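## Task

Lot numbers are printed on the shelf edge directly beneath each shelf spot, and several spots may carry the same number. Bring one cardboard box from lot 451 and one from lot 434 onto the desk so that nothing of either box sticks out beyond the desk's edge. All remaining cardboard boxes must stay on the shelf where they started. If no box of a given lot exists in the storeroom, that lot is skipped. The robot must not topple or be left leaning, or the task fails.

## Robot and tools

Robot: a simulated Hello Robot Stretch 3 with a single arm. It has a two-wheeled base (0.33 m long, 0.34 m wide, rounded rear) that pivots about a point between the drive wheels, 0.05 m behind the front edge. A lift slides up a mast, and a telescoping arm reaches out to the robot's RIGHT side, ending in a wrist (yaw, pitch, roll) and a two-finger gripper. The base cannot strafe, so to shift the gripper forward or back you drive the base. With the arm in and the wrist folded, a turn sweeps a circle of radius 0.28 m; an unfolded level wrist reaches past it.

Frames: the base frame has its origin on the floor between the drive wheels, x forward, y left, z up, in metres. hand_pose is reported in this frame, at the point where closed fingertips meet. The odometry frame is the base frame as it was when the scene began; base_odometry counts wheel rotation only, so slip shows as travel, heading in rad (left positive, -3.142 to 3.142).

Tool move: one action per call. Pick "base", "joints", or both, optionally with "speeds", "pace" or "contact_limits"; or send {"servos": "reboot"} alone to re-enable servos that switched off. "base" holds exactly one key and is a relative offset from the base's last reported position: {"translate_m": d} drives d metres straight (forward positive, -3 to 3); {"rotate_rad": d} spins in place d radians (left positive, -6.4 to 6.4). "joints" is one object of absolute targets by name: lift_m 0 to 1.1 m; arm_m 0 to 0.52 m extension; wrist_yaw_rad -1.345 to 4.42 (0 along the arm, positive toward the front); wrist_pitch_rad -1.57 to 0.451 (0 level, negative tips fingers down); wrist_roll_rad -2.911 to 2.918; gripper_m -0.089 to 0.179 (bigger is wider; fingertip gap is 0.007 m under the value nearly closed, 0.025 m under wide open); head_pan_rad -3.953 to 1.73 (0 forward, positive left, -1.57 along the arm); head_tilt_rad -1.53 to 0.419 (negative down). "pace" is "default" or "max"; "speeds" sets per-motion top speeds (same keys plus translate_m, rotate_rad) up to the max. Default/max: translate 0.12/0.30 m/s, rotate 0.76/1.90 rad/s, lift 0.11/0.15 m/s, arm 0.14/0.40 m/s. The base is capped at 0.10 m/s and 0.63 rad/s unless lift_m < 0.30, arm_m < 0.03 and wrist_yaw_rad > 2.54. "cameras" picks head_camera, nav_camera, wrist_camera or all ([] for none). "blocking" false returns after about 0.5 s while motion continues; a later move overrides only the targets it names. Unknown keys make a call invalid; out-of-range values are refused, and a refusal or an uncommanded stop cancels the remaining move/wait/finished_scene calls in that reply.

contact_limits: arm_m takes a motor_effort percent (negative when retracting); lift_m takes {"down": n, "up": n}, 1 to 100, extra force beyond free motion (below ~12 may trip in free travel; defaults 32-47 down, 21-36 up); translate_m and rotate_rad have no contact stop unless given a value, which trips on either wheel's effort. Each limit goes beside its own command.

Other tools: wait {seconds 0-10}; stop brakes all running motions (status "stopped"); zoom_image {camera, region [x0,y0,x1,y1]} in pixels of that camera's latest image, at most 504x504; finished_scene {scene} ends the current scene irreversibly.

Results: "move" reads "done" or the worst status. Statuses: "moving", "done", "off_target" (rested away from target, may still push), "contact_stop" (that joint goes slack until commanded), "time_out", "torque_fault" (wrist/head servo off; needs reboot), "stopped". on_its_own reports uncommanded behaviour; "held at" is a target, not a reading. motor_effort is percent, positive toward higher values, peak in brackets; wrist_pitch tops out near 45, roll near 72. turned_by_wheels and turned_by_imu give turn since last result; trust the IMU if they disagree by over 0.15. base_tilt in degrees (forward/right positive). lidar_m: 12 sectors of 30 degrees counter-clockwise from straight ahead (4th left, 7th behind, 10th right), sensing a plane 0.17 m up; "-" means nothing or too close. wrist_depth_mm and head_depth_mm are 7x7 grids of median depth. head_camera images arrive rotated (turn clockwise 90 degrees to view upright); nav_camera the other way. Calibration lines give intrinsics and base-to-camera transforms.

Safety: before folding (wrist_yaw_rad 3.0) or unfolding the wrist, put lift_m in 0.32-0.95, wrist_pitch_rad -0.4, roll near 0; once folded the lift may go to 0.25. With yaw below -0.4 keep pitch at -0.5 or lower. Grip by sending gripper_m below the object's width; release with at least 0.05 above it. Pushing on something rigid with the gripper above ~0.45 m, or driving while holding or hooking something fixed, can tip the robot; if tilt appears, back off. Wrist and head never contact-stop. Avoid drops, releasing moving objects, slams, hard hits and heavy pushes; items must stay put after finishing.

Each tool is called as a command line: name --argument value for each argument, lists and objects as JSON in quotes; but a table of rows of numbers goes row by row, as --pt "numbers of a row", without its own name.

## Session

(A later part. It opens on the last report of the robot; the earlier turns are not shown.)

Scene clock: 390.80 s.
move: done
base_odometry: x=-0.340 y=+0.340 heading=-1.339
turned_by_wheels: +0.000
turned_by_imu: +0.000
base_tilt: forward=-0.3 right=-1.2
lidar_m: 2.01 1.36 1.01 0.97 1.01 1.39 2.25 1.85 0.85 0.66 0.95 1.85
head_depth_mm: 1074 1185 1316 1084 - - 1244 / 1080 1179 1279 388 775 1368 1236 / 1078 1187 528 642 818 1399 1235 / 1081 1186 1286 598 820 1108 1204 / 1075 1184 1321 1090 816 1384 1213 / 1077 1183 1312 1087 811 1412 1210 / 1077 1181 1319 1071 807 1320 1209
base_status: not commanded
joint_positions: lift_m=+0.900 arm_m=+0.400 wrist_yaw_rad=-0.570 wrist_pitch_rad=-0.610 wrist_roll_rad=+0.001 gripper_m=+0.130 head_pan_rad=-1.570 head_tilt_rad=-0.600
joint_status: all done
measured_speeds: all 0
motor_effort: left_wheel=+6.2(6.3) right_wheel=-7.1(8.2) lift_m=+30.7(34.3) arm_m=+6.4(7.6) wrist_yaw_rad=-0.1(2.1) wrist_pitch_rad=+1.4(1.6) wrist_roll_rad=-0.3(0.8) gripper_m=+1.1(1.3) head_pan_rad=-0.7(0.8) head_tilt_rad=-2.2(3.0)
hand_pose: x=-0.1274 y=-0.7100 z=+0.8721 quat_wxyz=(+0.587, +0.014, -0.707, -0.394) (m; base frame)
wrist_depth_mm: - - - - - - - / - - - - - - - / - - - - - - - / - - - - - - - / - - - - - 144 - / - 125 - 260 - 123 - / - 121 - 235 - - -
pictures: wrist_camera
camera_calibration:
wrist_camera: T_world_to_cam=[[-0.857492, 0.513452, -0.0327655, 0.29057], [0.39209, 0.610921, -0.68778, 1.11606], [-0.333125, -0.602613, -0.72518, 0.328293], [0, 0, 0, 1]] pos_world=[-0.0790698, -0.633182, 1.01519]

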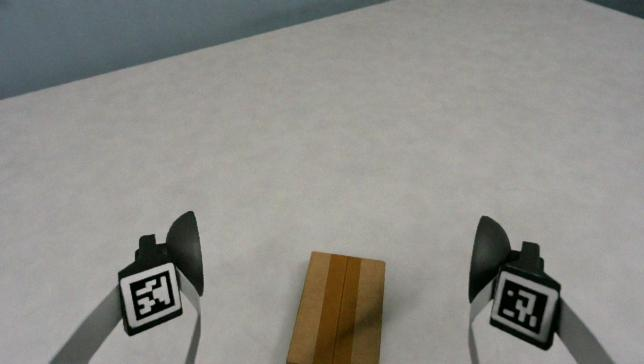

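move --joints '{"arm_m": 0.0, "gripper_m": 0.03, "wrist_pitch_rad": -0.5}' --cameras '[]'

move --joints '{"wrist_yaw_rad": 3.0}' --cameras '[]'

move --base '{"rotate_rad": 2.676}' --joints '{"lift_m": 0.28, "head_pan_rad": 0, "head_tilt_rad": -0.3, "wrist_pitch_rad": -0.45}' --cameras '["nav_camera"]'

Scene clock: 425.63 s.
move: done
base_odometry: x=-0.340 y=+0.340 heading=-1.339
turned_by_wheels: +0.000
turned_by_imu: +0.000
base_tilt: forward=-0.2 right=-1.2
lidar_m: 2.02 1.37 1.01 0.97 1.01 1.39 2.25 1.84 0.85 0.66 0.95 1.84
head_depth_mm: 1077 1186 1313 1134 842 734 - / 1077 1189 1314 1120 835 716 - / 1073 1185 1311 1109 818 717 - / 1076 1184 1313 1101 826 1360 1249 / 1083 1187 1319 1088 815 1378 1223 / 1081 1192 1314 1081 812 1414 1219 / 1085 1190 1311 1068 806 1322 1204
base_status: not commanded
joint_positions: lift_m=+0.900 arm_m=+0.001 wrist_yaw_rad=-0.570 wrist_pitch_rad=-0.519 wrist_roll_rad=+0.001 gripper_m=+0.030 head_pan_rad=-1.570 head_tilt_rad=-0.600
joint_status: all done
measured_speeds: all 0
motor_effort: left_wheel=+5.6(6.5) right_wheel=-7.3(8.1) lift_m=+27.2(31.4) arm_m=-12.2(14.6) wrist_yaw_rad=-0.1(2.3) wrist_pitch_rad=+3.2(5.5) wrist_roll_rad=-0.3(0.7) gripper_m=+0.3(81.2) head_pan_rad=+0.5(0.9) head_tilt_rad=-0.3(2.2)
hand_pose: x=-0.1351 y=-0.3227 z=+0.8906 quat_wxyz=(+0.605, -0.018, -0.707, -0.367) (m; base frame)
wrist_depth_mm: - - - - - - - / - - - - - - - / - - 493 - - - - / - - - - - - - / - - - - - - - / - - 127 146 130 - - / - - 130 - 956 - -
pictures: none
No camera images: "cameras" was empty.

Scene clock: 428.43 s.
move: done
base_odometry: x=-0.340 y=+0.340 heading=-1.339
turned_by_wheels: +0.000
turned_by_imu: +0.000
base_tilt: forward=-0.4 right=-1.3
lidar_m: 2.02 1.37 1.01 0.97 1.01 1.39 2.25 1.85 0.85 0.66 0.95 1.85
head_depth_mm: 1072 1183 1314 1129 843 737 - / 1076 1187 1314 1120 837 729 - / 1078 1182 1311 1114 820 1403 - / 1080 1188 1317 1102 823 1110 - / 1073 1186 1315 1086 814 1394 - / 1082 1185 1317 1078 811 1422 1249 / 1079 1185 1317 1070 806 1316 1208
base_status: not commanded
joint_positions: lift_m=+0.900 arm_m=+0.001 wrist_yaw_rad=+2.997 wrist_pitch_rad=-0.519 wrist_roll_rad=+0.001 gripper_m=+0.030 head_pan_rad=-1.570 head_tilt_rad=-0.600
joint_status: all done
measured_speeds: all 0
motor_effort: left_wheel=+5.9(6.3) right_wheel=-7.0(8.2) lift_m=+24.4(27.6) arm_m=-12.0(13.0) wrist_yaw_rad=+2.1(5.0) wrist_pitch_rad=+3.1(3.2) wrist_roll_rad=-0.2(0.7) gripper_m=+0.3(0.8) head_pan_rad=+0.4(1.2) head_tilt_rad=-0.5(1.6)
hand_pose: x=+0.0091 y=+0.0627 z=+0.8906 quat_wxyz=(+0.231, +0.695, +0.132, +0.668) (m; base frame)
wrist_depth_mm: - 142 - - - - - / - 155 - - - - - / - 173 - - - - - / - - 218 - - - - / - - 223 - - - - / - - 127 146 130 - - / - - 306 - 971 - -
pictures: none
No camera images: "cameras" was empty.

Scene clock: 434.90 s.
move: done
base_odometry: x=-0.340 y=+0.340 heading=+1.336
turned_by_wheels: +2.676
turned_by_imu: +2.633
base_tilt: forward=-0.3 right=-1.1
lidar_m: 1.44 2.25 1.18 0.85 1.08 0.95 1.92 2.02 1.32 1.00 0.97 1.03
head_depth_mm: 1140 1160 1185 1215 1237 1275 1314 / 1296 1328 1368 1397 1430 1479 1463 / 2341 2455 2612 2743 2736 1831 1552 / 2205 2308 2442 2591 2643 1987 1548 / 2106 2177 2305 2399 2523 2017 1523 / 2004 2074 2173 2263 2403 1997 1518 / 1893 1989 2060 2164 2240 1973 1520
base_status: done
joint_positions: lift_m=+0.280 arm_m=+0.001 wrist_yaw_rad=+2.997 wrist_pitch_rad=-0.470 wrist_roll_rad=+0.001 gripper_m=+0.030 head_pan_rad=+0.000 head_tilt_rad=-0.300
joint_status: all done
measured_speeds: all 0
motor_effort: left_wheel=-8.5(12.7) right_wheel=+9.7(12.9) lift_m=+23.6(26.9) arm_m=-12.5(13.8) wrist_yaw_rad=+3.5(3.9) wrist_pitch_rad=+3.3(6.4) wrist_roll_rad=-0.6(0.7) gripper_m=+0.3(1.1) head_pan_rad=-3.3(5.1) head_tilt_rad=-3.5(8.2)
hand_pose: x=+0.0101 y=+0.0698 z=+0.2813 quat_wxyz=(+0.214, +0.698, +0.115, +0.674) (m; base frame)
wrist_depth_mm: - 140 - - - - - / - 150 - - - - - / 840 167 746 807 793 773 776 / 673 623 220 653 642 636 633 / 568 543 212 530 544 546 536 / 487 297 129 151 130 467 465 / 260 266 244 256 394 412 411
pictures: nav_camera (sideways)
camera_calibration:
nav_camera: T_world_to_cam=[[0.270172, 0.0170574, 0.962661, -1.21163], [0.0144286, -0.999803, 0.0136661, 0.032246], [0.962704, 0.0101977, -0.270364, 0.299233], [0, 0, 0, 1]] pos_world=[0.0388096, 0.0498553, 1.24685]

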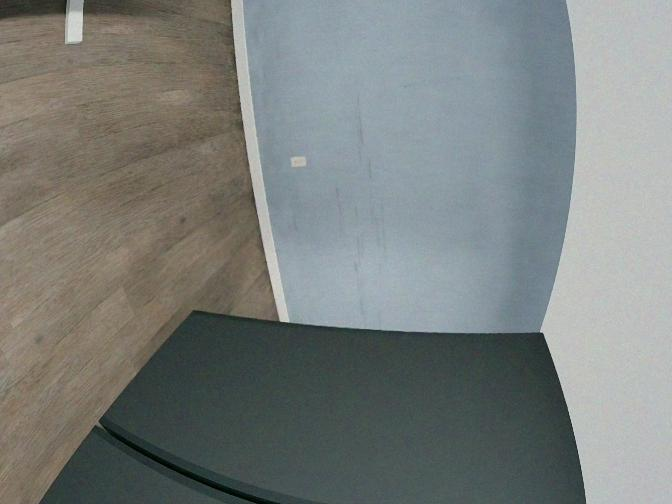

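move --base '{"translate_m": 1.85}' --pace "max" --cameras '[]'

move --base '{"rotate_rad": -1.09}' --pace "max"

Scene clock: 451.87 s.
move: done
base_odometry: x=+0.091 y=+2.139 heading=+1.336
turned_by_wheels: +0.000
turned_by_imu: +0.001
base_tilt: forward=-0.2 right=-1.3
lidar_m: 0.65 0.63 0.66 0.93 2.19 1.88 2.65 0.41 0.41 0.58 1.58 0.86
head_depth_mm: 706 751 800 856 922 996 1078 / 663 701 746 792 846 907 980 / 624 659 695 739 783 839 895 / 590 619 653 689 731 775 828 / 558 584 614 646 683 727 770 / 531 554 580 608 643 678 715 / 505 527 550 576 605 636 674
base_status: done
joint_positions: lift_m=+0.280 arm_m=+0.001 wrist_yaw_rad=+2.997 wrist_pitch_rad=-0.469 wrist_roll_rad=+0.001 gripper_m=+0.030 head_pan_rad=+0.000 head_tilt_rad=-0.301
joint_status: not commanded
measured_speeds: all 0
motor_effort: left_wheel=+1.2(9.8) right_wheel=+5.9(16.3) lift_m=+24.3(24.9) arm_m=-9.5(12.0) wrist_yaw_rad=+1.6(3.2) wrist_pitch_rad=+3.0(3.3) wrist_roll_rad=-0.5(0.7) gripper_m=+0.0(1.0) head_pan_rad=-2.7(3.7) head_tilt_rad=+2.5(3.5)
hand_pose: x=+0.0100 y=+0.0699 z=+0.2814 quat_wxyz=(+0.214, +0.698, +0.115, +0.674) (m; base frame)
wrist_depth_mm: - 139 - - - 604 521 / - 150 - - 923 628 548 / 836 166 735 806 787 725 563 / 667 622 218 650 648 637 607 / 561 541 213 534 545 542 538 / 488 296 130 150 130 474 463 / 260 265 245 256 398 414 413
pictures: none
No camera images: "cameras" was empty.

Scene clock: 453.70 s.
move: done
base_odometry: x=+0.091 y=+2.139 heading=+0.246
turned_by_wheels: -1.090
turned_by_imu: -1.069
base_tilt: forward=-0.2 right=-1.1
lidar_m: 1.58 0.88 0.65 0.63 0.66 0.90 2.16 1.88 2.65 0.45 0.41 0.56
head_depth_mm: 1364 1430 1495 1569 1657 1756 1556 / 1369 1430 1498 1561 1665 1753 1553 / 1358 1427 1491 1568 1663 1755 1537 / 1358 1427 1494 1579 1655 1756 1529 / 1349 1428 1487 1571 1643 1750 1536 / 1366 1423 1493 1571 1651 1746 1527 / 1365 1428 1500 1572 1651 1736 1519
base_status: done
joint_positions: lift_m=+0.280 arm_m=+0.001 wrist_yaw_rad=+2.997 wrist_pitch_rad=-0.469 wrist_roll_rad=+0.001 gripper_m=+0.030 head_pan_rad=+0.000 head_tilt_rad=-0.301
joint_status: not commanded
measured_speeds: all 0
motor_effort: left_wheel=+6.6(13.8) right_wheel=-9.6(15.0) lift_m=+24.9(24.9) arm_m=-12.6(13.3) wrist_yaw_rad=+1.5(3.2) wrist_pitch_rad=+3.1(3.2) wrist_roll_rad=-0.3(0.8) gripper_m=+0.5(1.0) head_pan_rad=-2.2(3.1) head_tilt_rad=+3.7(4.7)
hand_pose: x=+0.0100 y=+0.0699 z=+0.2814 quat_wxyz=(+0.214, +0.698, +0.115, +0.674) (m; base frame)
wrist_depth_mm: 594 139 621 623 628 633 - / 630 150 160 - - - - / - 166 177 739 754 743 742 / 672 618 219 660 652 641 641 / 570 542 212 536 547 544 528 / 485 294 130 150 130 470 467 / 261 265 245 256 396 412 412
pictures: head_camera (sideways), nav_camera (sideways), wrist_camera
camera_calibration:
head_camera: T_world_to_cam=[[-0.245783, -0.0462268, -0.968222, 1.27709], [0.0408658, 0.99748, -0.0579974, 0.0749181], [0.968463, -0.0538219, -0.243274, 0.266308], [0, 0, 0, 1]] pos_world=[0.0529162, -0.00136021, 1.30564]
nav_camera: T_world_to_cam=[[0.27118, 0.017026, 0.962378, -1.21118], [0.014242, -0.999805, 0.013675, 0.032244], [0.962423, 0.00999783, -0.271369, 0.300577], [0, 0, 0, 1]] pos_world=[0.038707, 0.0498541, 1.24674]
wrist_camera: T_world_to_cam=[[0.993649, -0.108955, -0.0281015, 0.0121448], [-0.0896211, -0.615341, -0.78315, 0.296801], [0.0680359, 0.780695, -0.621198, 0.285777], [0, 0, 0, 1]] pos_world=[-0.00491116, -0.0391478, 0.410305]

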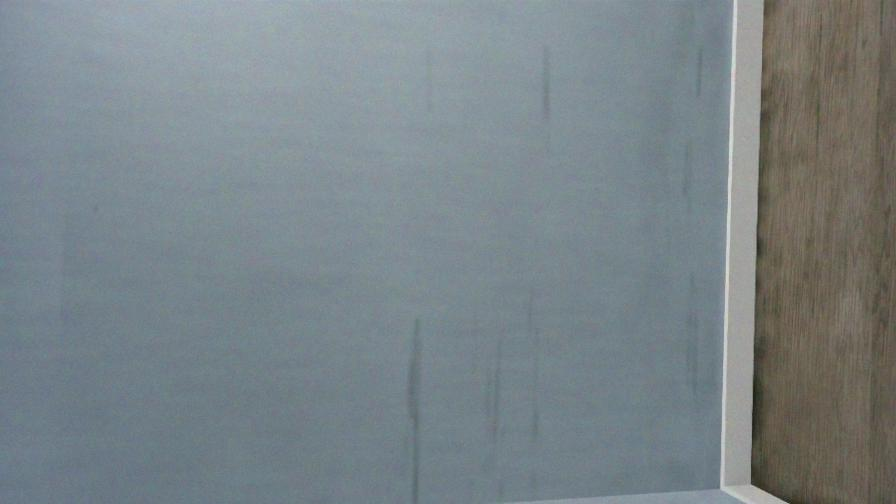

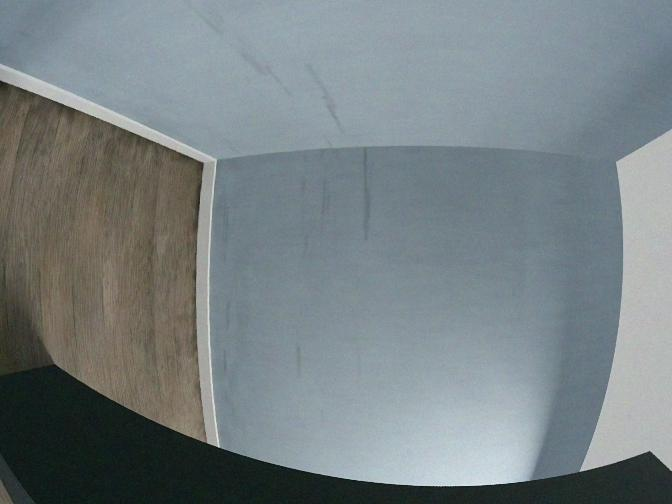

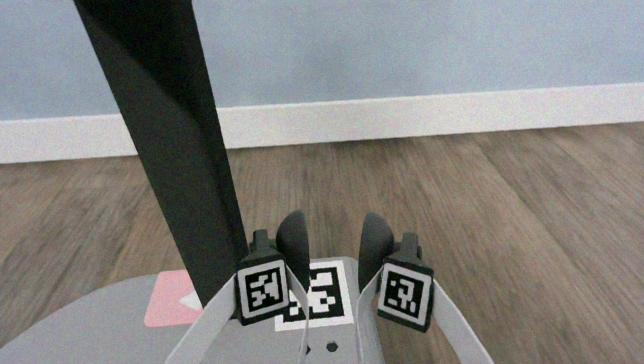

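move --base '{"translate_m": 0.98}' --pace "max" --cameras '[]'

move --base '{"rotate_rad": -1.58}' --joints '{"head_pan_rad": -0.9, "head_tilt_rad": -0.4}' --pace "max"

Scene clock: 468.67 s.
move: done
base_odometry: x=+1.041 y=+2.378 heading=+0.246
turned_by_wheels: +0.000
turned_by_imu: +0.000
base_tilt: forward=-0.3 right=-1.3
lidar_m: 0.61 0.64 0.64 0.61 0.64 0.88 2.55 0.57 0.57 2.24 0.86 0.63
head_depth_mm: 501 524 551 580 610 645 687 / 502 523 550 577 610 648 686 / 500 524 550 577 611 646 683 / 501 523 549 579 610 644 684 / 500 524 549 577 610 644 684 / 501 524 550 578 610 645 684 / 500 523 549 577 608 645 684
base_status: done
joint_positions: lift_m=+0.280 arm_m=+0.001 wrist_yaw_rad=+2.997 wrist_pitch_rad=-0.469 wrist_roll_rad=+0.001 gripper_m=+0.030 head_pan_rad=+0.000 head_tilt_rad=-0.299
joint_status: not commanded
measured_speeds: all 0
motor_effort: left_wheel=+2.9(16.1) right_wheel=+3.9(10.4) lift_m=+25.0(25.7) arm_m=-11.1(12.6) wrist_yaw_rad=+1.9(3.7) wrist_pitch_rad=+3.1(3.2) wrist_roll_rad=-0.4(0.7) gripper_m=+0.5(1.1) head_pan_rad=-2.0(3.0) head_tilt_rad=+3.3(5.8)
hand_pose: x=+0.0100 y=+0.0699 z=+0.2814 quat_wxyz=(+0.214, +0.698, +0.115, +0.674) (m; base frame)
wrist_depth_mm: 573 139 606 616 618 622 630 / 627 150 174 - - - 710 / - 165 190 - 735 737 728 / 669 624 219 652 646 642 631 / 568 540 213 538 545 547 535 / 490 296 130 150 130 471 464 / 260 265 246 255 396 413 411
pictures: none
No camera images: "cameras" was empty.

Scene clock: 470.80 s.
move: done
base_odometry: x=+1.041 y=+2.378 heading=-1.333
turned_by_wheels: -1.580
turned_by_imu: -1.550
base_tilt: forward=-0.3 right=-1.2
lidar_m: 2.18 0.85 0.63 0.61 0.64 0.63 0.62 0.64 0.90 2.62 0.57 0.57
head_depth_mm: 2717 2892 3034 3131 2489 1802 1426 / 672 739 820 2447 2326 1784 1419 / 578 627 684 750 840 943 1086 / 508 543 586 637 695 767 854 / 458 490 523 563 608 665 737 / 539 1167 1249 898 1230 1041 881 / 644 1266 1339 885 1325 1032 1270
base_status: done
joint_positions: lift_m=+0.280 arm_m=+0.001 wrist_yaw_rad=+2.997 wrist_pitch_rad=-0.469 wrist_roll_rad=+0.001 gripper_m=+0.030 head_pan_rad=-0.905 head_tilt_rad=-0.400
joint_status: all done
measured_speeds: all 0
motor_effort: left_wheel=+6.3(15.6) right_wheel=-8.8(14.5) lift_m=+25.0(25.4) arm_m=-12.7(13.7) wrist_yaw_rad=+0.9(3.1) wrist_pitch_rad=+3.0(3.2) wrist_roll_rad=-0.3(0.5) gripper_m=+0.4(0.8) head_pan_rad=+3.6(5.0) head_tilt_rad=-3.0(7.3)
hand_pose: x=+0.0100 y=+0.0699 z=+0.2814 quat_wxyz=(+0.214, +0.698, +0.115, +0.674) (m; base frame)
wrist_depth_mm: - 140 - - - - - / - 150 160 - - - - / - 165 178 - 730 745 745 / 670 626 218 649 651 640 633 / 556 538 212 529 544 543 537 / 488 295 130 150 130 467 464 / 261 266 246 255 399 414 410
pictures: head_camera (sideways), nav_camera (sideways), wrist_camera
camera_calibration:
head_camera: T_world_to_cam=[[-0.246551, 0.238717, -0.939269, 1.23936], [0.805745, 0.589029, -0.0617991, 0.0751717], [0.538504, -0.772049, -0.337571, 0.3917], [0, 0, 0, 1]] pos_world=[0.0340627, -0.037722, 1.30096]
nav_camera: T_world_to_cam=[[0.238834, -0.276235, 0.930942, -1.16996], [-0.776334, -0.630204, 0.0121708, 0.0390656], [0.583322, -0.725629, -0.364964, 0.424696], [0, 0, 0, 1]] pos_world=[0.0620196, 0.00960702, 1.24369]
wrist_camera: T_world_to_cam=[[0.99365, -0.108949, -0.0281164, 0.0121511], [-0.0896197, -0.615231, -0.783237, 0.29684], [0.0680347, 0.780782, -0.621088, 0.285735], [0, 0, 0, 1]] pos_world=[-0.00491116, -0.039148, 0.410304]

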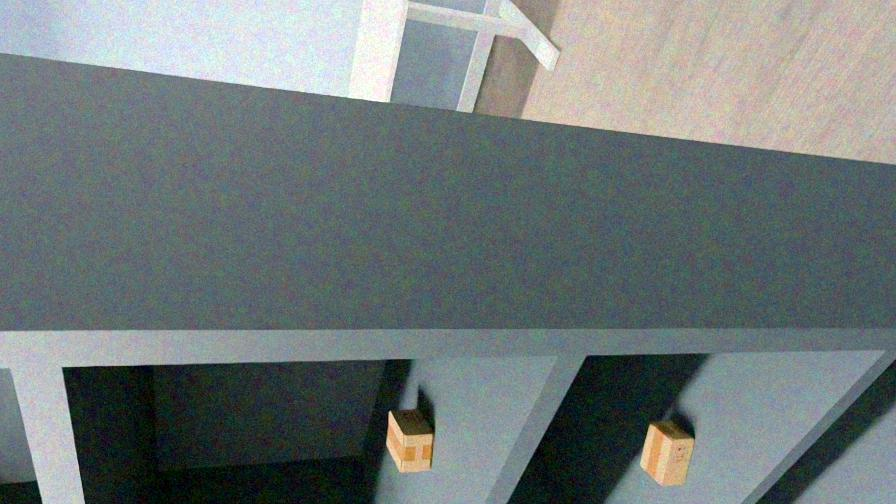

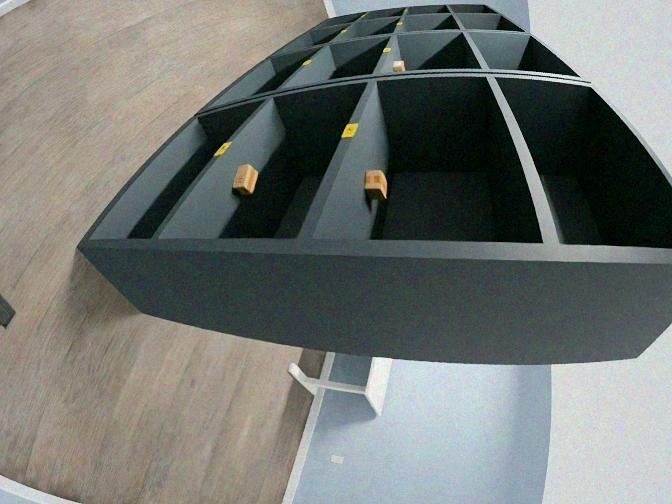

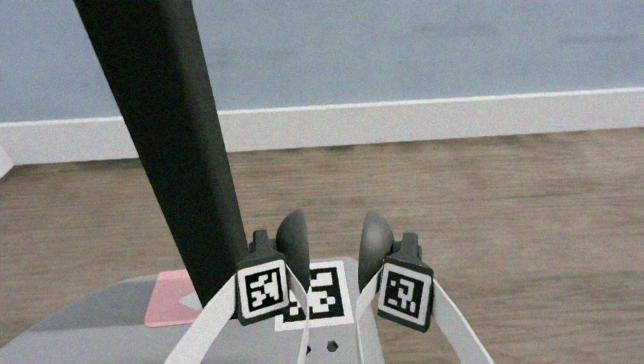

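zoom_image --camera "nav_camera" --region '[190, 0, 490, 220]'

move --base '{"translate_m": 0.8}' --joints '{"head_pan_rad": -1.0, "head_tilt_rad": -0.35}' --cameras '["head_camera","nav_camera"]'

zoom_image --camera "nav_camera" --region '[190, 0, 590, 300]'

Scaled by 1.680 from the camera's 672x504 image, which has a finer 792x594 frame.

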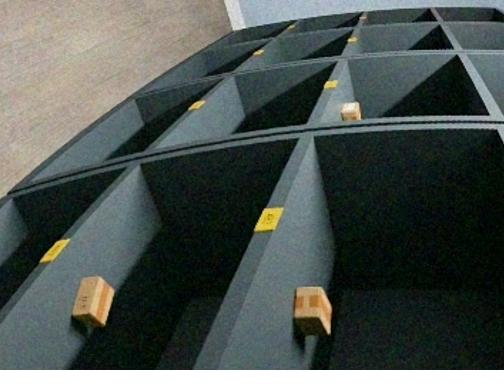

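Scene clock: 485.33 s.
move: done
base_odometry: x=+1.230 y=+1.600 heading=-1.333
turned_by_wheels: +0.000
turned_by_imu: +0.001
base_tilt: forward=-0.3 right=-1.2
lidar_m: 2.10 0.82 0.61 0.59 0.62 0.86 1.41 1.47 0.55 0.87 0.66 0.64
head_depth_mm: 350 758 796 829 663 469 858 / 358 802 848 883 656 485 884 / 393 845 902 931 647 526 877 / 415 739 811 850 645 970 871 / 457 645 690 735 636 831 842 / 518 571 601 634 633 712 762 / 506 540 577 623 673 728 802
base_status: done
joint_positions: lift_m=+0.280 arm_m=+0.001 wrist_yaw_rad=+2.997 wrist_pitch_rad=-0.469 wrist_roll_rad=+0.001 gripper_m=+0.030 head_pan_rad=-1.000 head_tilt_rad=-0.350
joint_status: all done
measured_speeds: all 0
motor_effort: left_wheel=+3.3(11.9) right_wheel=+6.6(11.5) lift_m=+26.0(26.3) arm_m=-7.9(11.6) wrist_yaw_rad=+1.8(3.3) wrist_pitch_rad=+2.9(3.2) wrist_roll_rad=-0.4(0.8) gripper_m=-0.1(1.2) head_pan_rad=-3.2(4.8) head_tilt_rad=+4.5(6.2)
hand_pose: x=+0.0100 y=+0.0699 z=+0.2814 quat_wxyz=(+0.214, +0.698, +0.115, +0.674) (m; base frame)
wrist_depth_mm: - 140 - - - - - / - 150 159 - - - - / - 166 174 - - 723 721 / 668 195 219 653 643 643 643 / 569 546 212 535 541 545 540 / 487 294 130 150 130 473 469 / 259 266 246 256 396 415 410
pictures: head_camera (sideways), nav_camera (sideways)
camera_calibration:
head_camera: T_world_to_cam=[[-0.197077, 0.221308, -0.955083, 1.25969], [0.859827, 0.507056, -0.0599281, 0.0723883], [0.471018, -0.833017, -0.290215, 0.330458], [0, 0, 0, 1]] pos_world=[0.0303618, -0.0402066, 1.30335]
nav_camera: T_world_to_cam=[[0.186038, -0.258196, 0.948011, -1.19192], [-0.833212, -0.552802, 0.0129515, 0.0383767], [0.520719, -0.792303, -0.317974, 0.363888], [0, 0, 0, 1]] pos_world=[0.0642363, 0.00177453, 1.24517]

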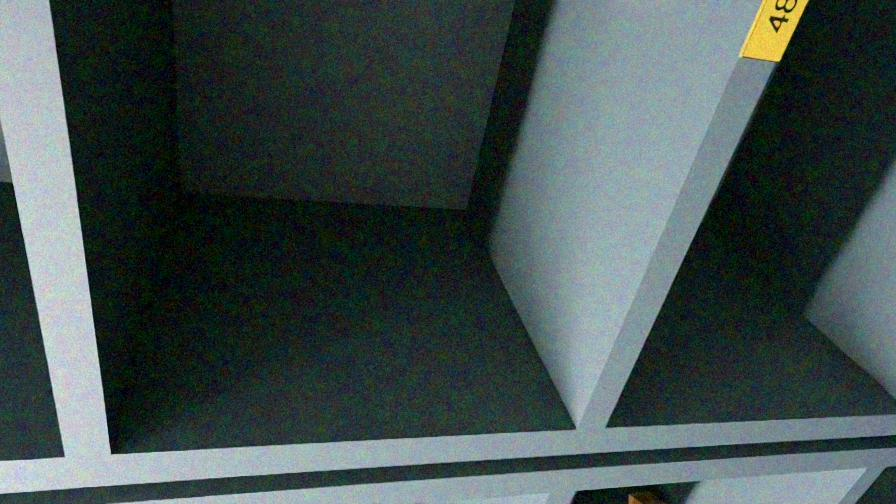

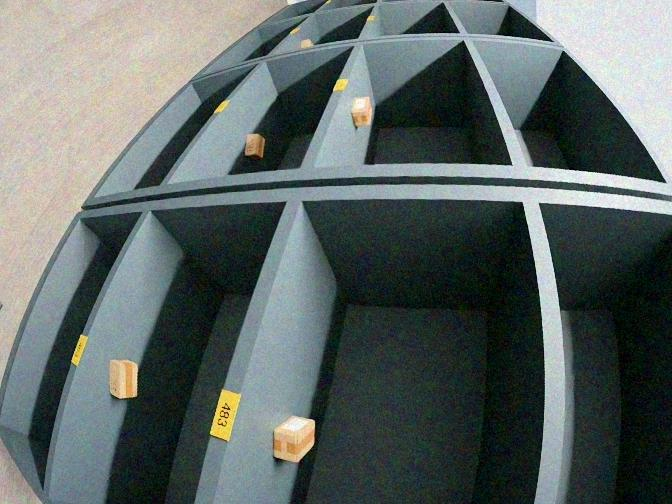

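Scaled by 1.260 from the camera's 672x504 image, which has a finer 792x594 frame.

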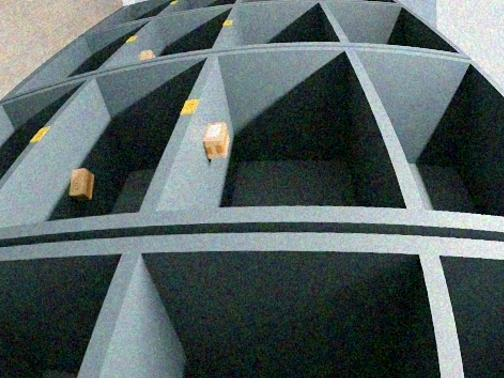

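move --joints '{"head_pan_rad": -0.55, "head_tilt_rad": -0.5}' --cameras '["head_camera"]'

move --joints '{"head_pan_rad": -1.6, "head_tilt_rad": -0.75}' --cameras '["head_camera","nav_camera"]'

zoom_image --camera "nav_camera" --region '[100, 100, 500, 504]'

Scene clock: 495.23 s.
move: done
base_odometry: x=+1.230 y=+1.600 heading=-1.333
turned_by_wheels: +0.000
turned_by_imu: +0.000
base_tilt: forward=-0.2 right=-1.2
lidar_m: 2.10 0.82 0.61 0.59 0.62 0.86 1.41 1.47 0.55 0.87 0.66 0.64
head_depth_mm: 521 575 641 699 566 937 784 / 509 549 592 651 757 874 800 / 623 618 657 693 746 831 938 / 900 1442 1272 1492 1230 1056 1233 / 1199 1379 1243 1599 1331 1511 1294 / 1196 1304 1382 1554 1762 1593 1295 / 1875 2057 2248 2444 2007 1577 1292
base_status: not commanded
joint_positions: lift_m=+0.280 arm_m=+0.001 wrist_yaw_rad=+2.997 wrist_pitch_rad=-0.469 wrist_roll_rad=+0.001 gripper_m=+0.030 head_pan_rad=-0.543 head_tilt_rad=-0.497
joint_status: all done
measured_speeds: all 0
motor_effort: left_wheel=+3.1(3.6) right_wheel=+6.3(7.2) lift_m=+26.0(26.2) arm_m=-5.5(6.7) wrist_yaw_rad=+2.4(3.1) wrist_pitch_rad=+3.1(3.1) wrist_roll_rad=-0.3(0.5) gripper_m=+0.3(0.7) head_pan_rad=+2.1(5.4) head_tilt_rad=-4.4(7.7)
hand_pose: x=+0.0100 y=+0.0699 z=+0.2814 quat_wxyz=(+0.214, +0.698, +0.115, +0.674) (m; base frame)
wrist_depth_mm: - 139 - - - - - / - 150 160 - - - - / - 166 175 - - 730 709 / 667 195 219 655 645 646 636 / 558 553 212 533 545 549 535 / 486 295 130 150 130 467 460 / 261 265 245 255 398 419 413
pictures: head_camera (sideways)
camera_calibration:
head_camera: T_world_to_cam=[[-0.392051, 0.182437, -0.901672, 1.19118], [0.53979, 0.839295, -0.0648866, 0.0808099], [0.744931, -0.512153, -0.427524, 0.507393], [0, 0, 0, 1]] pos_world=[0.0454092, -0.0252762, 1.29622]

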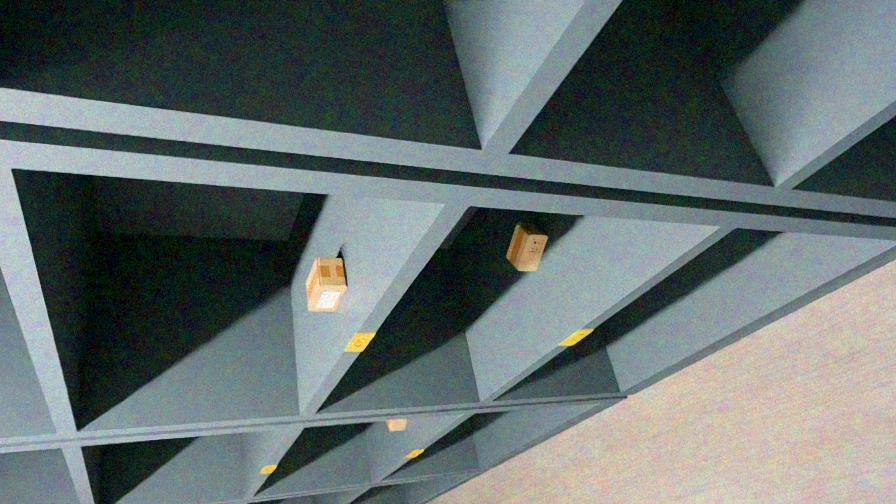

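Scene clock: 496.30 s.
move: done
base_odometry: x=+1.230 y=+1.600 heading=-1.333
turned_by_wheels: +0.000
turned_by_imu: +0.000
base_tilt: forward=-0.3 right=-1.3
lidar_m: 2.10 0.82 0.61 0.59 0.62 0.86 1.41 1.47 0.55 0.87 0.66 0.63
head_depth_mm: 714 795 627 528 888 834 1123 / 715 790 622 523 944 829 1099 / 711 789 613 520 938 825 1106 / 711 783 605 513 934 820 1099 / 707 777 572 508 926 817 1092 / 703 767 594 503 922 812 1088 / 707 766 587 498 914 808 1091
base_status: not commanded
joint_positions: lift_m=+0.280 arm_m=+0.001 wrist_yaw_rad=+2.997 wrist_pitch_rad=-0.469 wrist_roll_rad=+0.001 gripper_m=+0.030 head_pan_rad=-1.623 head_tilt_rad=-0.757
joint_status: all done
measured_speeds: all 0
motor_effort: left_wheel=+3.3(3.7) right_wheel=+5.7(7.6) lift_m=+26.2(26.3) arm_m=-5.8(6.3) wrist_yaw_rad=+1.6(3.2) wrist_pitch_rad=+3.1(3.2) wrist_roll_rad=-0.3(0.6) gripper_m=+0.6(0.7) head_pan_rad=+0.6(5.4) head_tilt_rad=-3.3(8.6)
hand_pose: x=+0.0100 y=+0.0699 z=+0.2814 quat_wxyz=(+0.214, +0.698, +0.115, +0.674) (m; base frame)
wrist_depth_mm: - 139 - - - - - / - 151 160 - - - - / - 166 175 - - 715 723 / 670 195 219 647 647 640 644 / 561 546 213 538 543 542 538 / 489 295 130 150 130 470 468 / 261 264 245 256 396 414 410
pictures: head_camera (sideways), nav_camera (sideways)
camera_calibration:
head_camera: T_world_to_cam=[[-0.0127617, 0.648482, -0.761123, 1.00563], [0.995575, -0.0626353, -0.0700585, 0.0847203], [-0.0931048, -0.758648, -0.644813, 0.79524], [0, 0, 0, 1]] pos_world=[0.00252894, -0.0435219, 1.28413]
nav_camera: T_world_to_cam=[[-0.0174873, -0.667154, 0.744715, -0.925569], [-0.999444, 0.0328182, 0.00593151, 0.0485149], [-0.0283975, -0.744197, -0.667356, 0.821815], [0, 0, 0, 1]] pos_world=[0.0556397, -0.00749711, 1.23744]

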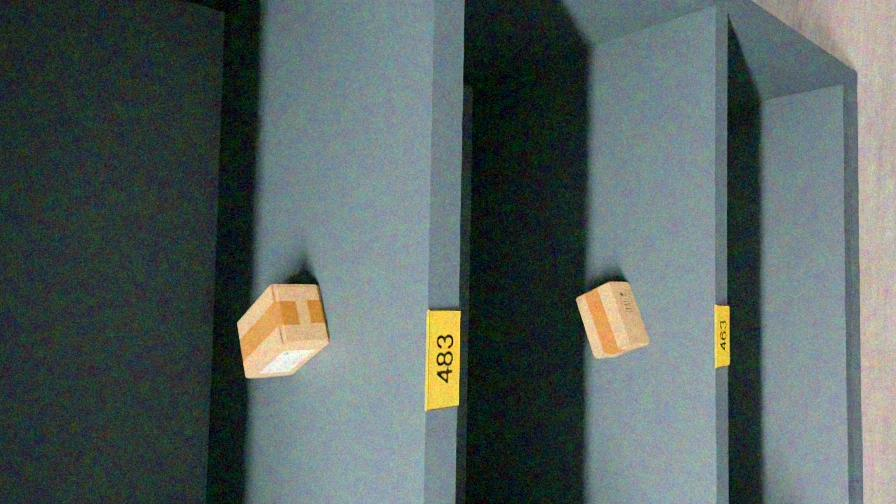

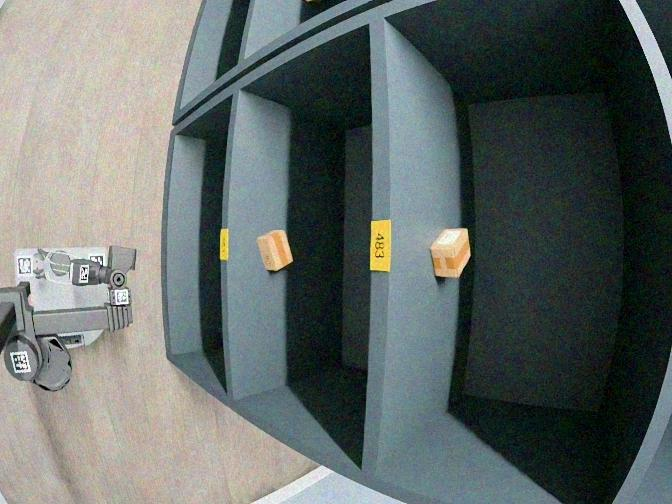

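Scaled by 1.248 from the camera's 672x504 image, which has a finer 792x594 frame.

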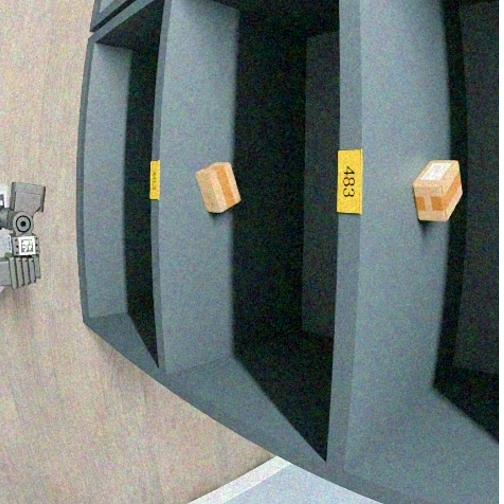

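move --base '{"translate_m": 0.8}' --pace "max" --cameras '["head_camera"]'

move --joints '{"head_pan_rad": -0.7, "head_tilt_rad": -0.5}' --cameras '["head_camera"]'

zoom_image --camera "head_camera" --region '[250, 200, 650, 500]'

Scene clock: 507.80 s.
move: done
base_odometry: x=+1.418 y=+0.823 heading=-1.333
turned_by_wheels: +0.000
turned_by_imu: +0.000
base_tilt: forward=-0.5 right=-1.2
lidar_m: 2.03 0.79 0.59 0.57 0.60 0.83 2.20 1.22 0.49 0.89 0.86 0.76
head_depth_mm: 612 597 578 533 639 811 1119 / 727 790 632 528 804 811 1091 / 727 801 624 524 945 848 1108 / 725 804 616 520 941 847 1106 / 726 790 609 1046 927 841 1101 / 727 790 603 1041 916 838 1098 / 727 789 550 1037 909 831 1098
base_status: done
joint_positions: lift_m=+0.280 arm_m=+0.001 wrist_yaw_rad=+2.998 wrist_pitch_rad=-0.469 wrist_roll_rad=+0.001 gripper_m=+0.030 head_pan_rad=-1.600 head_tilt_rad=-0.750
joint_status: not commanded
measured_speeds: all 0
motor_effort: left_wheel=+4.7(15.8) right_wheel=+1.4(12.2) lift_m=+26.2(27.0) arm_m=-3.0(4.8) wrist_yaw_rad=+0.7(3.2) wrist_pitch_rad=+3.0(3.2) wrist_roll_rad=-0.3(0.7) gripper_m=+0.3(0.9) head_pan_rad=+2.4(3.8) head_tilt_rad=+2.6(3.5)
hand_pose: x=+0.0100 y=+0.0699 z=+0.2814 quat_wxyz=(+0.214, +0.698, +0.115, +0.674) (m; base frame)
wrist_depth_mm: 535 140 543 - - - - / - 151 160 - - - - / - 166 176 - - - 715 / 653 195 216 653 645 639 632 / 563 544 212 525 549 544 535 / 485 294 130 150 130 467 465 / 261 265 245 256 395 413 411
pictures: head_camera (sideways)
camera_calibration:
head_camera: T_world_to_cam=[[-0.0276255, 0.642681, -0.765636, 1.01155], [0.996721, -0.0405631, -0.0700125, 0.0846346], [-0.0760523, -0.765059, -0.639453, 0.788213], [0, 0, 0, 1]] pos_world=[0.00353286, -0.0436414, 1.28443]

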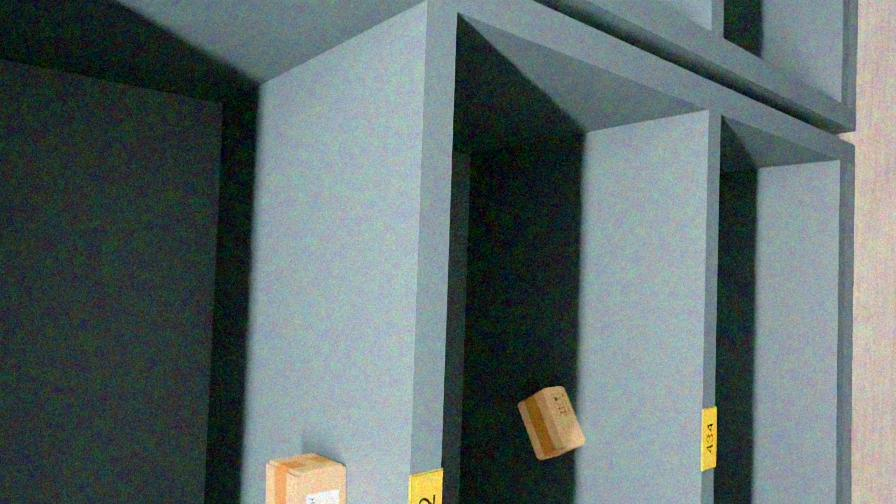

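Scene clock: 508.83 s.
move: done
base_odometry: x=+1.418 y=+0.823 heading=-1.333
turned_by_wheels: +0.000
turned_by_imu: +0.000
base_tilt: forward=-0.3 right=-1.2
lidar_m: 2.03 0.79 0.59 0.57 0.60 0.83 2.20 1.23 0.48 0.89 0.86 0.76
head_depth_mm: 778 890 960 753 543 977 786 / 723 813 911 743 1113 966 784 / 674 739 816 731 1025 960 849 / 624 680 743 778 916 956 1161 / 664 721 787 863 964 1081 1210 / 1154 1516 1257 1677 1359 1539 1299 / 1279 1416 1488 1615 1781 1589 1299
base_status: not commanded
joint_positions: lift_m=+0.280 arm_m=+0.001 wrist_yaw_rad=+2.998 wrist_pitch_rad=-0.469 wrist_roll_rad=+0.001 gripper_m=+0.030 head_pan_rad=-0.675 head_tilt_rad=-0.492
joint_status: all done
measured_speeds: all 0
motor_effort: left_wheel=+4.7(5.3) right_wheel=+0.9(1.8) lift_m=+26.6(26.9) arm_m=-2.3(3.0) wrist_yaw_rad=+1.8(2.6) wrist_pitch_rad=+3.0(3.1) wrist_roll_rad=-0.3(0.8) gripper_m=+0.3(0.7) head_pan_rad=-1.7(6.2) head_tilt_rad=+0.9(7.4)
hand_pose: x=+0.0100 y=+0.0699 z=+0.2814 quat_wxyz=(+0.214, +0.698, +0.115, +0.674) (m; base frame)
wrist_depth_mm: 530 139 548 - - - - / - 150 159 - - - - / - 166 175 - - - 724 / 648 195 217 649 648 639 639 / 565 543 212 542 542 543 541 / 486 295 130 150 130 472 468 / 261 266 246 256 397 416 415
pictures: head_camera (sideways)
camera_calibration:
head_camera: T_world_to_cam=[[-0.361192, 0.22965, -0.903771, 1.19369], [0.64567, 0.760871, -0.0647029, 0.0798546], [0.672794, -0.606907, -0.423098, 0.502104], [0, 0, 0, 1]] pos_world=[0.0417769, -0.0301579, 1.29642]

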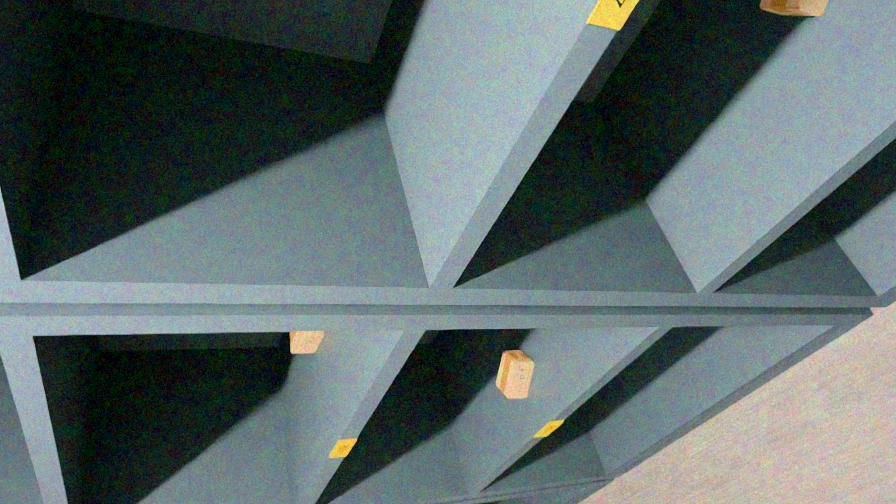

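Scaled by 1.260 from the camera's 896x504 image, which has a finer 1280x720 frame.

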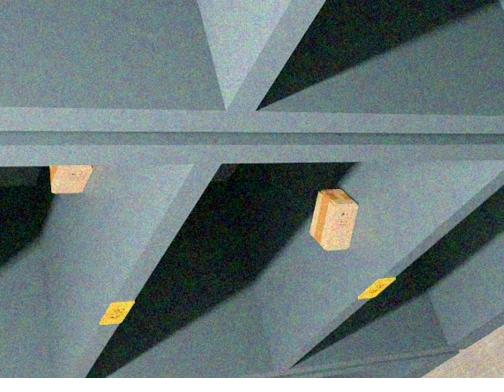

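move --base '{"translate_m": 0.21}' --joints '{"lift_m": 0.65, "head_pan_rad": -1.57, "head_tilt_rad": -0.75}' --cameras '[]'

move --joints '{"wrist_yaw_rad": 0, "gripper_m": 0.17, "lift_m": 0.68}' --cameras '[]'

move --joints '{"wrist_pitch_rad": -0.6}'

Scene clock: 526.93 s.
move: done
base_odometry: x=+1.467 y=+0.619 heading=-1.333
turned_by_wheels: +0.000
turned_by_imu: +0.000
base_tilt: forward=-0.2 right=-1.2
lidar_m: 2.00 0.78 0.58 0.57 0.59 0.83 2.40 0.61 0.61 0.89 0.60 0.65
head_depth_mm: 726 801 636 535 960 841 1102 / 725 803 630 528 951 852 1100 / 728 808 621 524 948 849 1106 / 730 797 555 1059 913 846 1106 / 734 794 560 1044 932 839 1076 / 733 798 601 1044 924 835 1095 / 734 800 594 1032 919 830 1094
base_status: done
joint_positions: lift_m=+0.650 arm_m=+0.001 wrist_yaw_rad=+2.998 wrist_pitch_rad=-0.469 wrist_roll_rad=+0.001 gripper_m=+0.030 head_pan_rad=-1.570 head_tilt_rad=-0.750
joint_status: all done
measured_speeds: all 0
motor_effort: left_wheel=+6.2(10.3) right_wheel=+3.0(10.9) lift_m=+30.6(33.7) arm_m=+1.0(1.8) wrist_yaw_rad=+1.4(3.4) wrist_pitch_rad=+3.0(3.2) wrist_roll_rad=-0.3(0.6) gripper_m=+0.3(0.9) head_pan_rad=+3.0(5.0) head_tilt_rad=+2.6(7.9)
hand_pose: x=+0.0100 y=+0.0699 z=+0.6514 quat_wxyz=(+0.214, +0.698, +0.114, +0.674) (m; base frame)
wrist_depth_mm: 532 139 544 - - - - / - 150 160 - - - - / - 166 174 - - - - / - 185 192 - - - - / - - 212 148 153 - - / 867 894 130 147 130 889 884 / 797 817 281 800 758 788 792
pictures: none
No camera images: "cameras" was empty.

Scene clock: 529.43 s.
move: done
base_odometry: x=+1.467 y=+0.619 heading=-1.333
turned_by_wheels: +0.000
turned_by_imu: +0.000
base_tilt: forward=-0.2 right=-1.2
lidar_m: 2.01 0.78 0.58 0.57 0.59 0.82 2.41 0.61 0.61 0.89 0.61 0.65
head_depth_mm: 725 799 635 534 957 838 1091 / 726 802 628 528 950 854 1094 / 729 805 623 523 948 829 543 / 733 803 556 1057 917 805 436 / 733 793 561 1051 929 818 1097 / 733 803 601 1047 926 837 1096 / 737 803 596 1030 919 831 1092
base_status: not commanded
joint_positions: lift_m=+0.680 arm_m=+0.001 wrist_yaw_rad=+0.003 wrist_pitch_rad=-0.468 wrist_roll_rad=+0.001 gripper_m=+0.170 head_pan_rad=-1.570 head_tilt_rad=-0.750
joint_status: all done
measured_speeds: all 0
motor_effort: left_wheel=+6.4(6.7) right_wheel=+2.9(3.8) lift_m=+30.4(33.8) arm_m=+2.2(2.8) wrist_yaw_rad=-3.2(7.8) wrist_pitch_rad=+2.9(3.1) wrist_roll_rad=-0.4(0.6) gripper_m=+0.8(82.8) head_pan_rad=+3.8(4.0) head_tilt_rad=+2.4(3.8)
hand_pose: x=-0.0208 y=-0.3633 z=+0.6815 quat_wxyz=(+0.688, +0.165, -0.687, -0.163) (m; base frame)
wrist_depth_mm: 494 - - - - - 569 / 496 - - - - - 608 / 494 523 522 463 516 511 511 / 453 450 443 442 438 430 429 / 382 378 374 372 371 368 367 / 122 141 334 329 325 316 314 / - - - - - - 106
pictures: none
No camera images: "cameras" was empty.

Scene clock: 530.27 s.
move: done
base_odometry: x=+1.467 y=+0.619 heading=-1.333
turned_by_wheels: +0.000
turned_by_imu: +0.000
base_tilt: forward=-0.2 right=-1.0
lidar_m: 2.00 0.78 0.58 0.57 0.59 0.82 2.40 0.61 0.61 0.89 0.61 0.65
head_depth_mm: 726 802 637 533 957 841 1095 / 727 801 629 528 951 854 1094 / 730 806 624 522 944 826 543 / 729 801 557 1050 915 822 443 / 732 795 561 1052 930 817 1093 / 736 799 602 1040 928 834 1097 / 739 800 595 1033 917 829 1096
base_status: not commanded
joint_positions: lift_m=+0.680 arm_m=+0.001 wrist_yaw_rad=+0.003 wrist_pitch_rad=-0.610 wrist_roll_rad=+0.001 gripper_m=+0.170 head_pan_rad=-1.570 head_tilt_rad=-0.750
joint_status: all done
measured_speeds: all 0
motor_effort: left_wheel=+6.5(6.6) right_wheel=+2.8(3.8) lift_m=+28.9(31.1) arm_m=+2.6(3.0) wrist_yaw_rad=-3.1(4.2) wrist_pitch_rad=+1.4(4.1) wrist_roll_rad=-0.4(0.6) gripper_m=+0.7(1.0) head_pan_rad=+3.3(3.9) head_tilt_rad=+2.9(3.4)
hand_pose: x=-0.0209 y=-0.3418 z=+0.6523 quat_wxyz=(+0.675, +0.213, -0.674, -0.212) (m; base frame)
wrist_depth_mm: 491 - - - - - 566 / 495 498 500 442 494 489 478 / 428 425 422 419 412 405 403 / 367 362 362 359 357 351 348 / 350 336 333 328 326 319 313 / 117 124 - - - - - / - 689 - - - - 106
pictures: head_camera (sideways), nav_camera (sideways), wrist_camera
camera_calibration:
head_camera: T_world_to_cam=[[-0.0467866, 0.641656, -0.765565, 1.0116], [0.997492, -0.0107394, -0.0699617, 0.0845633], [-0.0531131, -0.766918, -0.639544, 0.78817], [0, 0, 0, 1]] pos_world=[0.0048401, -0.0437278, 1.28443]
nav_camera: T_world_to_cam=[[0.0175887, -0.662007, 0.749291, -0.931752], [-0.999788, -0.0196604, 0.00609859, 0.0482942], [0.0106941, -0.74924, -0.662212, 0.814861], [0, 0, 0, 1]] pos_world=[0.0559581, -0.00535056, 1.23747]
wrist_camera: T_world_to_cam=[[-0.998893, -0.0338, -0.0327123, -0.00443164], [-0.00199404, 0.725254, -0.688479, 0.729517], [0.0469953, -0.687652, -0.724518, 0.404654], [0, 0, 0, 1]] pos_world=[-0.0219889, -0.250974, 0.795292]

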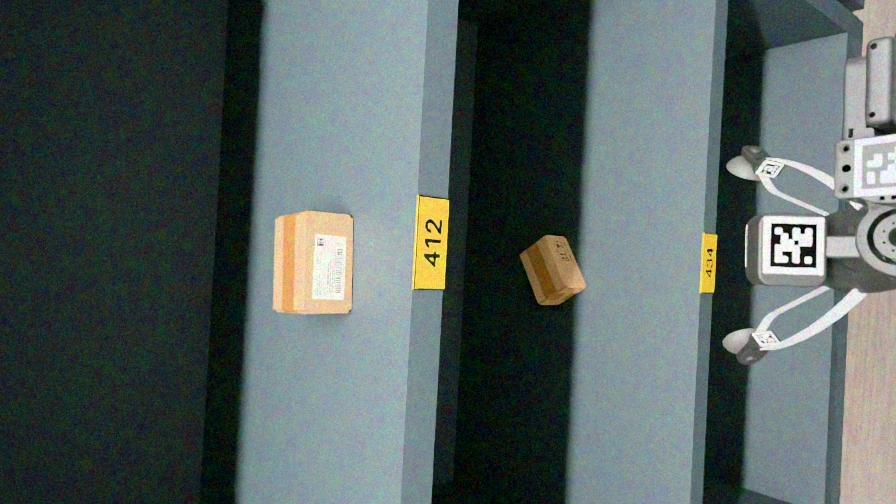

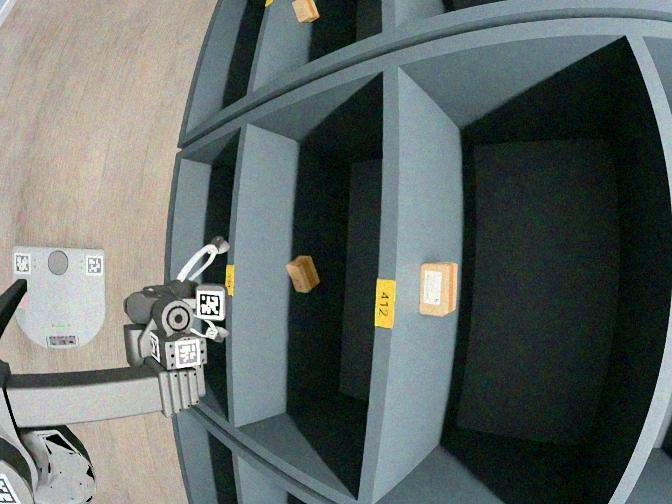

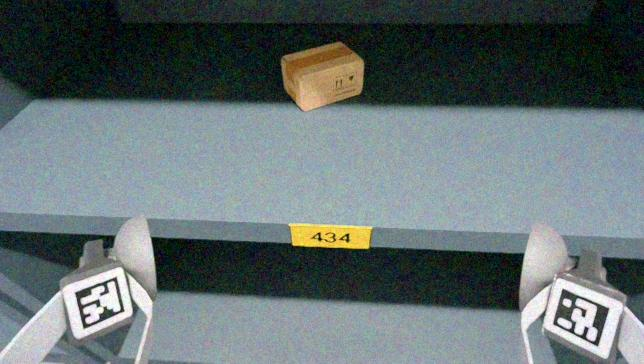

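move --base '{"translate_m": -0.083}' --joints '{"wrist_yaw_rad": 0.57}' --cameras '[]'

move --joints '{"arm_m": 0.29}' --cameras '["wrist_camera"]'

Scene clock: 547.93 s.
move: done
base_odometry: x=+1.448 y=+0.699 heading=-1.333
turned_by_wheels: +0.000
turned_by_imu: +0.000
base_tilt: forward=-0.3 right=-1.2
lidar_m: 2.01 0.79 0.59 0.57 0.60 0.83 2.32 0.61 0.55 0.89 0.69 0.66
head_depth_mm: 721 803 637 534 905 827 995 / 728 803 629 530 949 832 1088 / 727 801 624 524 944 850 1085 / 728 805 616 1059 939 824 501 / 730 792 556 1049 907 840 433 / 734 797 553 1044 928 835 1097 / 736 797 596 1038 919 829 1092
base_status: done
joint_positions: lift_m=+0.680 arm_m=+0.001 wrist_yaw_rad=+0.567 wrist_pitch_rad=-0.610 wrist_roll_rad=+0.001 gripper_m=+0.170 head_pan_rad=-1.570 head_tilt_rad=-0.750
joint_status: all done
measured_speeds: all 0
motor_effort: left_wheel=-6.1(11.4) right_wheel=-4.7(11.9) lift_m=+25.3(25.9) arm_m=+4.8(5.1) wrist_yaw_rad=+2.7(4.4) wrist_pitch_rad=+1.3(1.5) wrist_roll_rad=-0.1(0.6) gripper_m=+1.1(1.2) head_pan_rad=+3.1(4.2) head_tilt_rad=+2.5(3.1)
hand_pose: x=+0.0839 y=-0.3112 z=+0.6522 quat_wxyz=(+0.707, +0.393, -0.588, -0.016) (m; base frame)
wrist_depth_mm: - 458 502 - - - - / - 501 502 497 490 409 481 / - - 436 419 412 406 404 / - - - 374 354 352 350 / 963 933 856 - 325 310 305 / 123 141 829 - - 134 272 / 116 755 758 749 - - 106
pictures: none
No camera images: "cameras" was empty.

Scene clock: 551.30 s.
move: done
base_odometry: x=+1.448 y=+0.699 heading=-1.333
turned_by_wheels: +0.000
turned_by_imu: +0.000
base_tilt: forward=-0.5 right=-1.2
lidar_m: 2.00 0.79 0.59 0.57 0.59 0.83 2.33 0.61 0.55 0.89 0.68 0.66
head_depth_mm: 724 800 637 535 901 827 979 / 725 800 631 528 921 410 357 / 727 802 622 523 553 847 1108 / 729 802 616 566 585 846 1104 / 730 793 556 1049 884 840 1101 / 732 797 555 1044 905 831 1095 / 736 799 596 1040 923 832 1091
base_status: not commanded
joint_positions: lift_m=+0.680 arm_m=+0.290 wrist_yaw_rad=+0.567 wrist_pitch_rad=-0.610 wrist_roll_rad=+0.001 gripper_m=+0.170 head_pan_rad=-1.570 head_tilt_rad=-0.750
joint_status: all done
measured_speeds: all 0
motor_effort: left_wheel=-6.2(6.5) right_wheel=-5.2(6.0) lift_m=+29.1(29.1) arm_m=+12.6(14.8) wrist_yaw_rad=+2.1(3.3) wrist_pitch_rad=+1.5(1.6) wrist_roll_rad=-0.3(0.6) gripper_m=+0.4(1.1) head_pan_rad=+2.7(4.0) head_tilt_rad=+2.1(3.2)
hand_pose: x=+0.0838 y=-0.6005 z=+0.6521 quat_wxyz=(+0.707, +0.393, -0.588, -0.016) (m; base frame)
wrist_depth_mm: 365 435 507 - - - - / 381 460 498 477 - - - / 403 425 419 414 408 391 - / 366 362 360 358 352 349 346 / 320 309 316 298 251 306 305 / 117 141 281 266 245 268 270 / 246 249 251 251 248 244 106
pictures: wrist_camera
camera_calibration:
wrist_camera: T_world_to_cam=[[-0.826289, -0.562296, -0.0327235, -0.24047], [-0.389506, 0.61241, -0.687924, 0.881588], [0.406857, -0.555678, -0.725045, 0.27115], [0, 0, 0, 1]] pos_world=[0.0343668, -0.524436, 0.795192]

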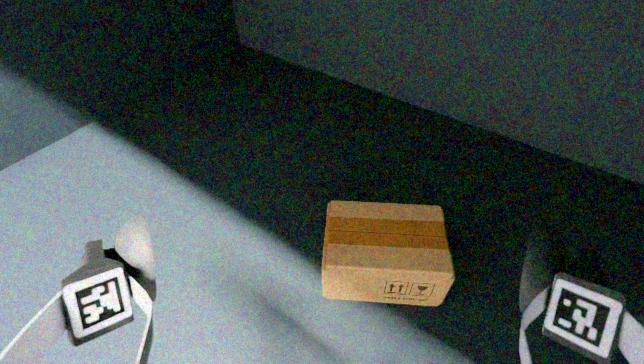

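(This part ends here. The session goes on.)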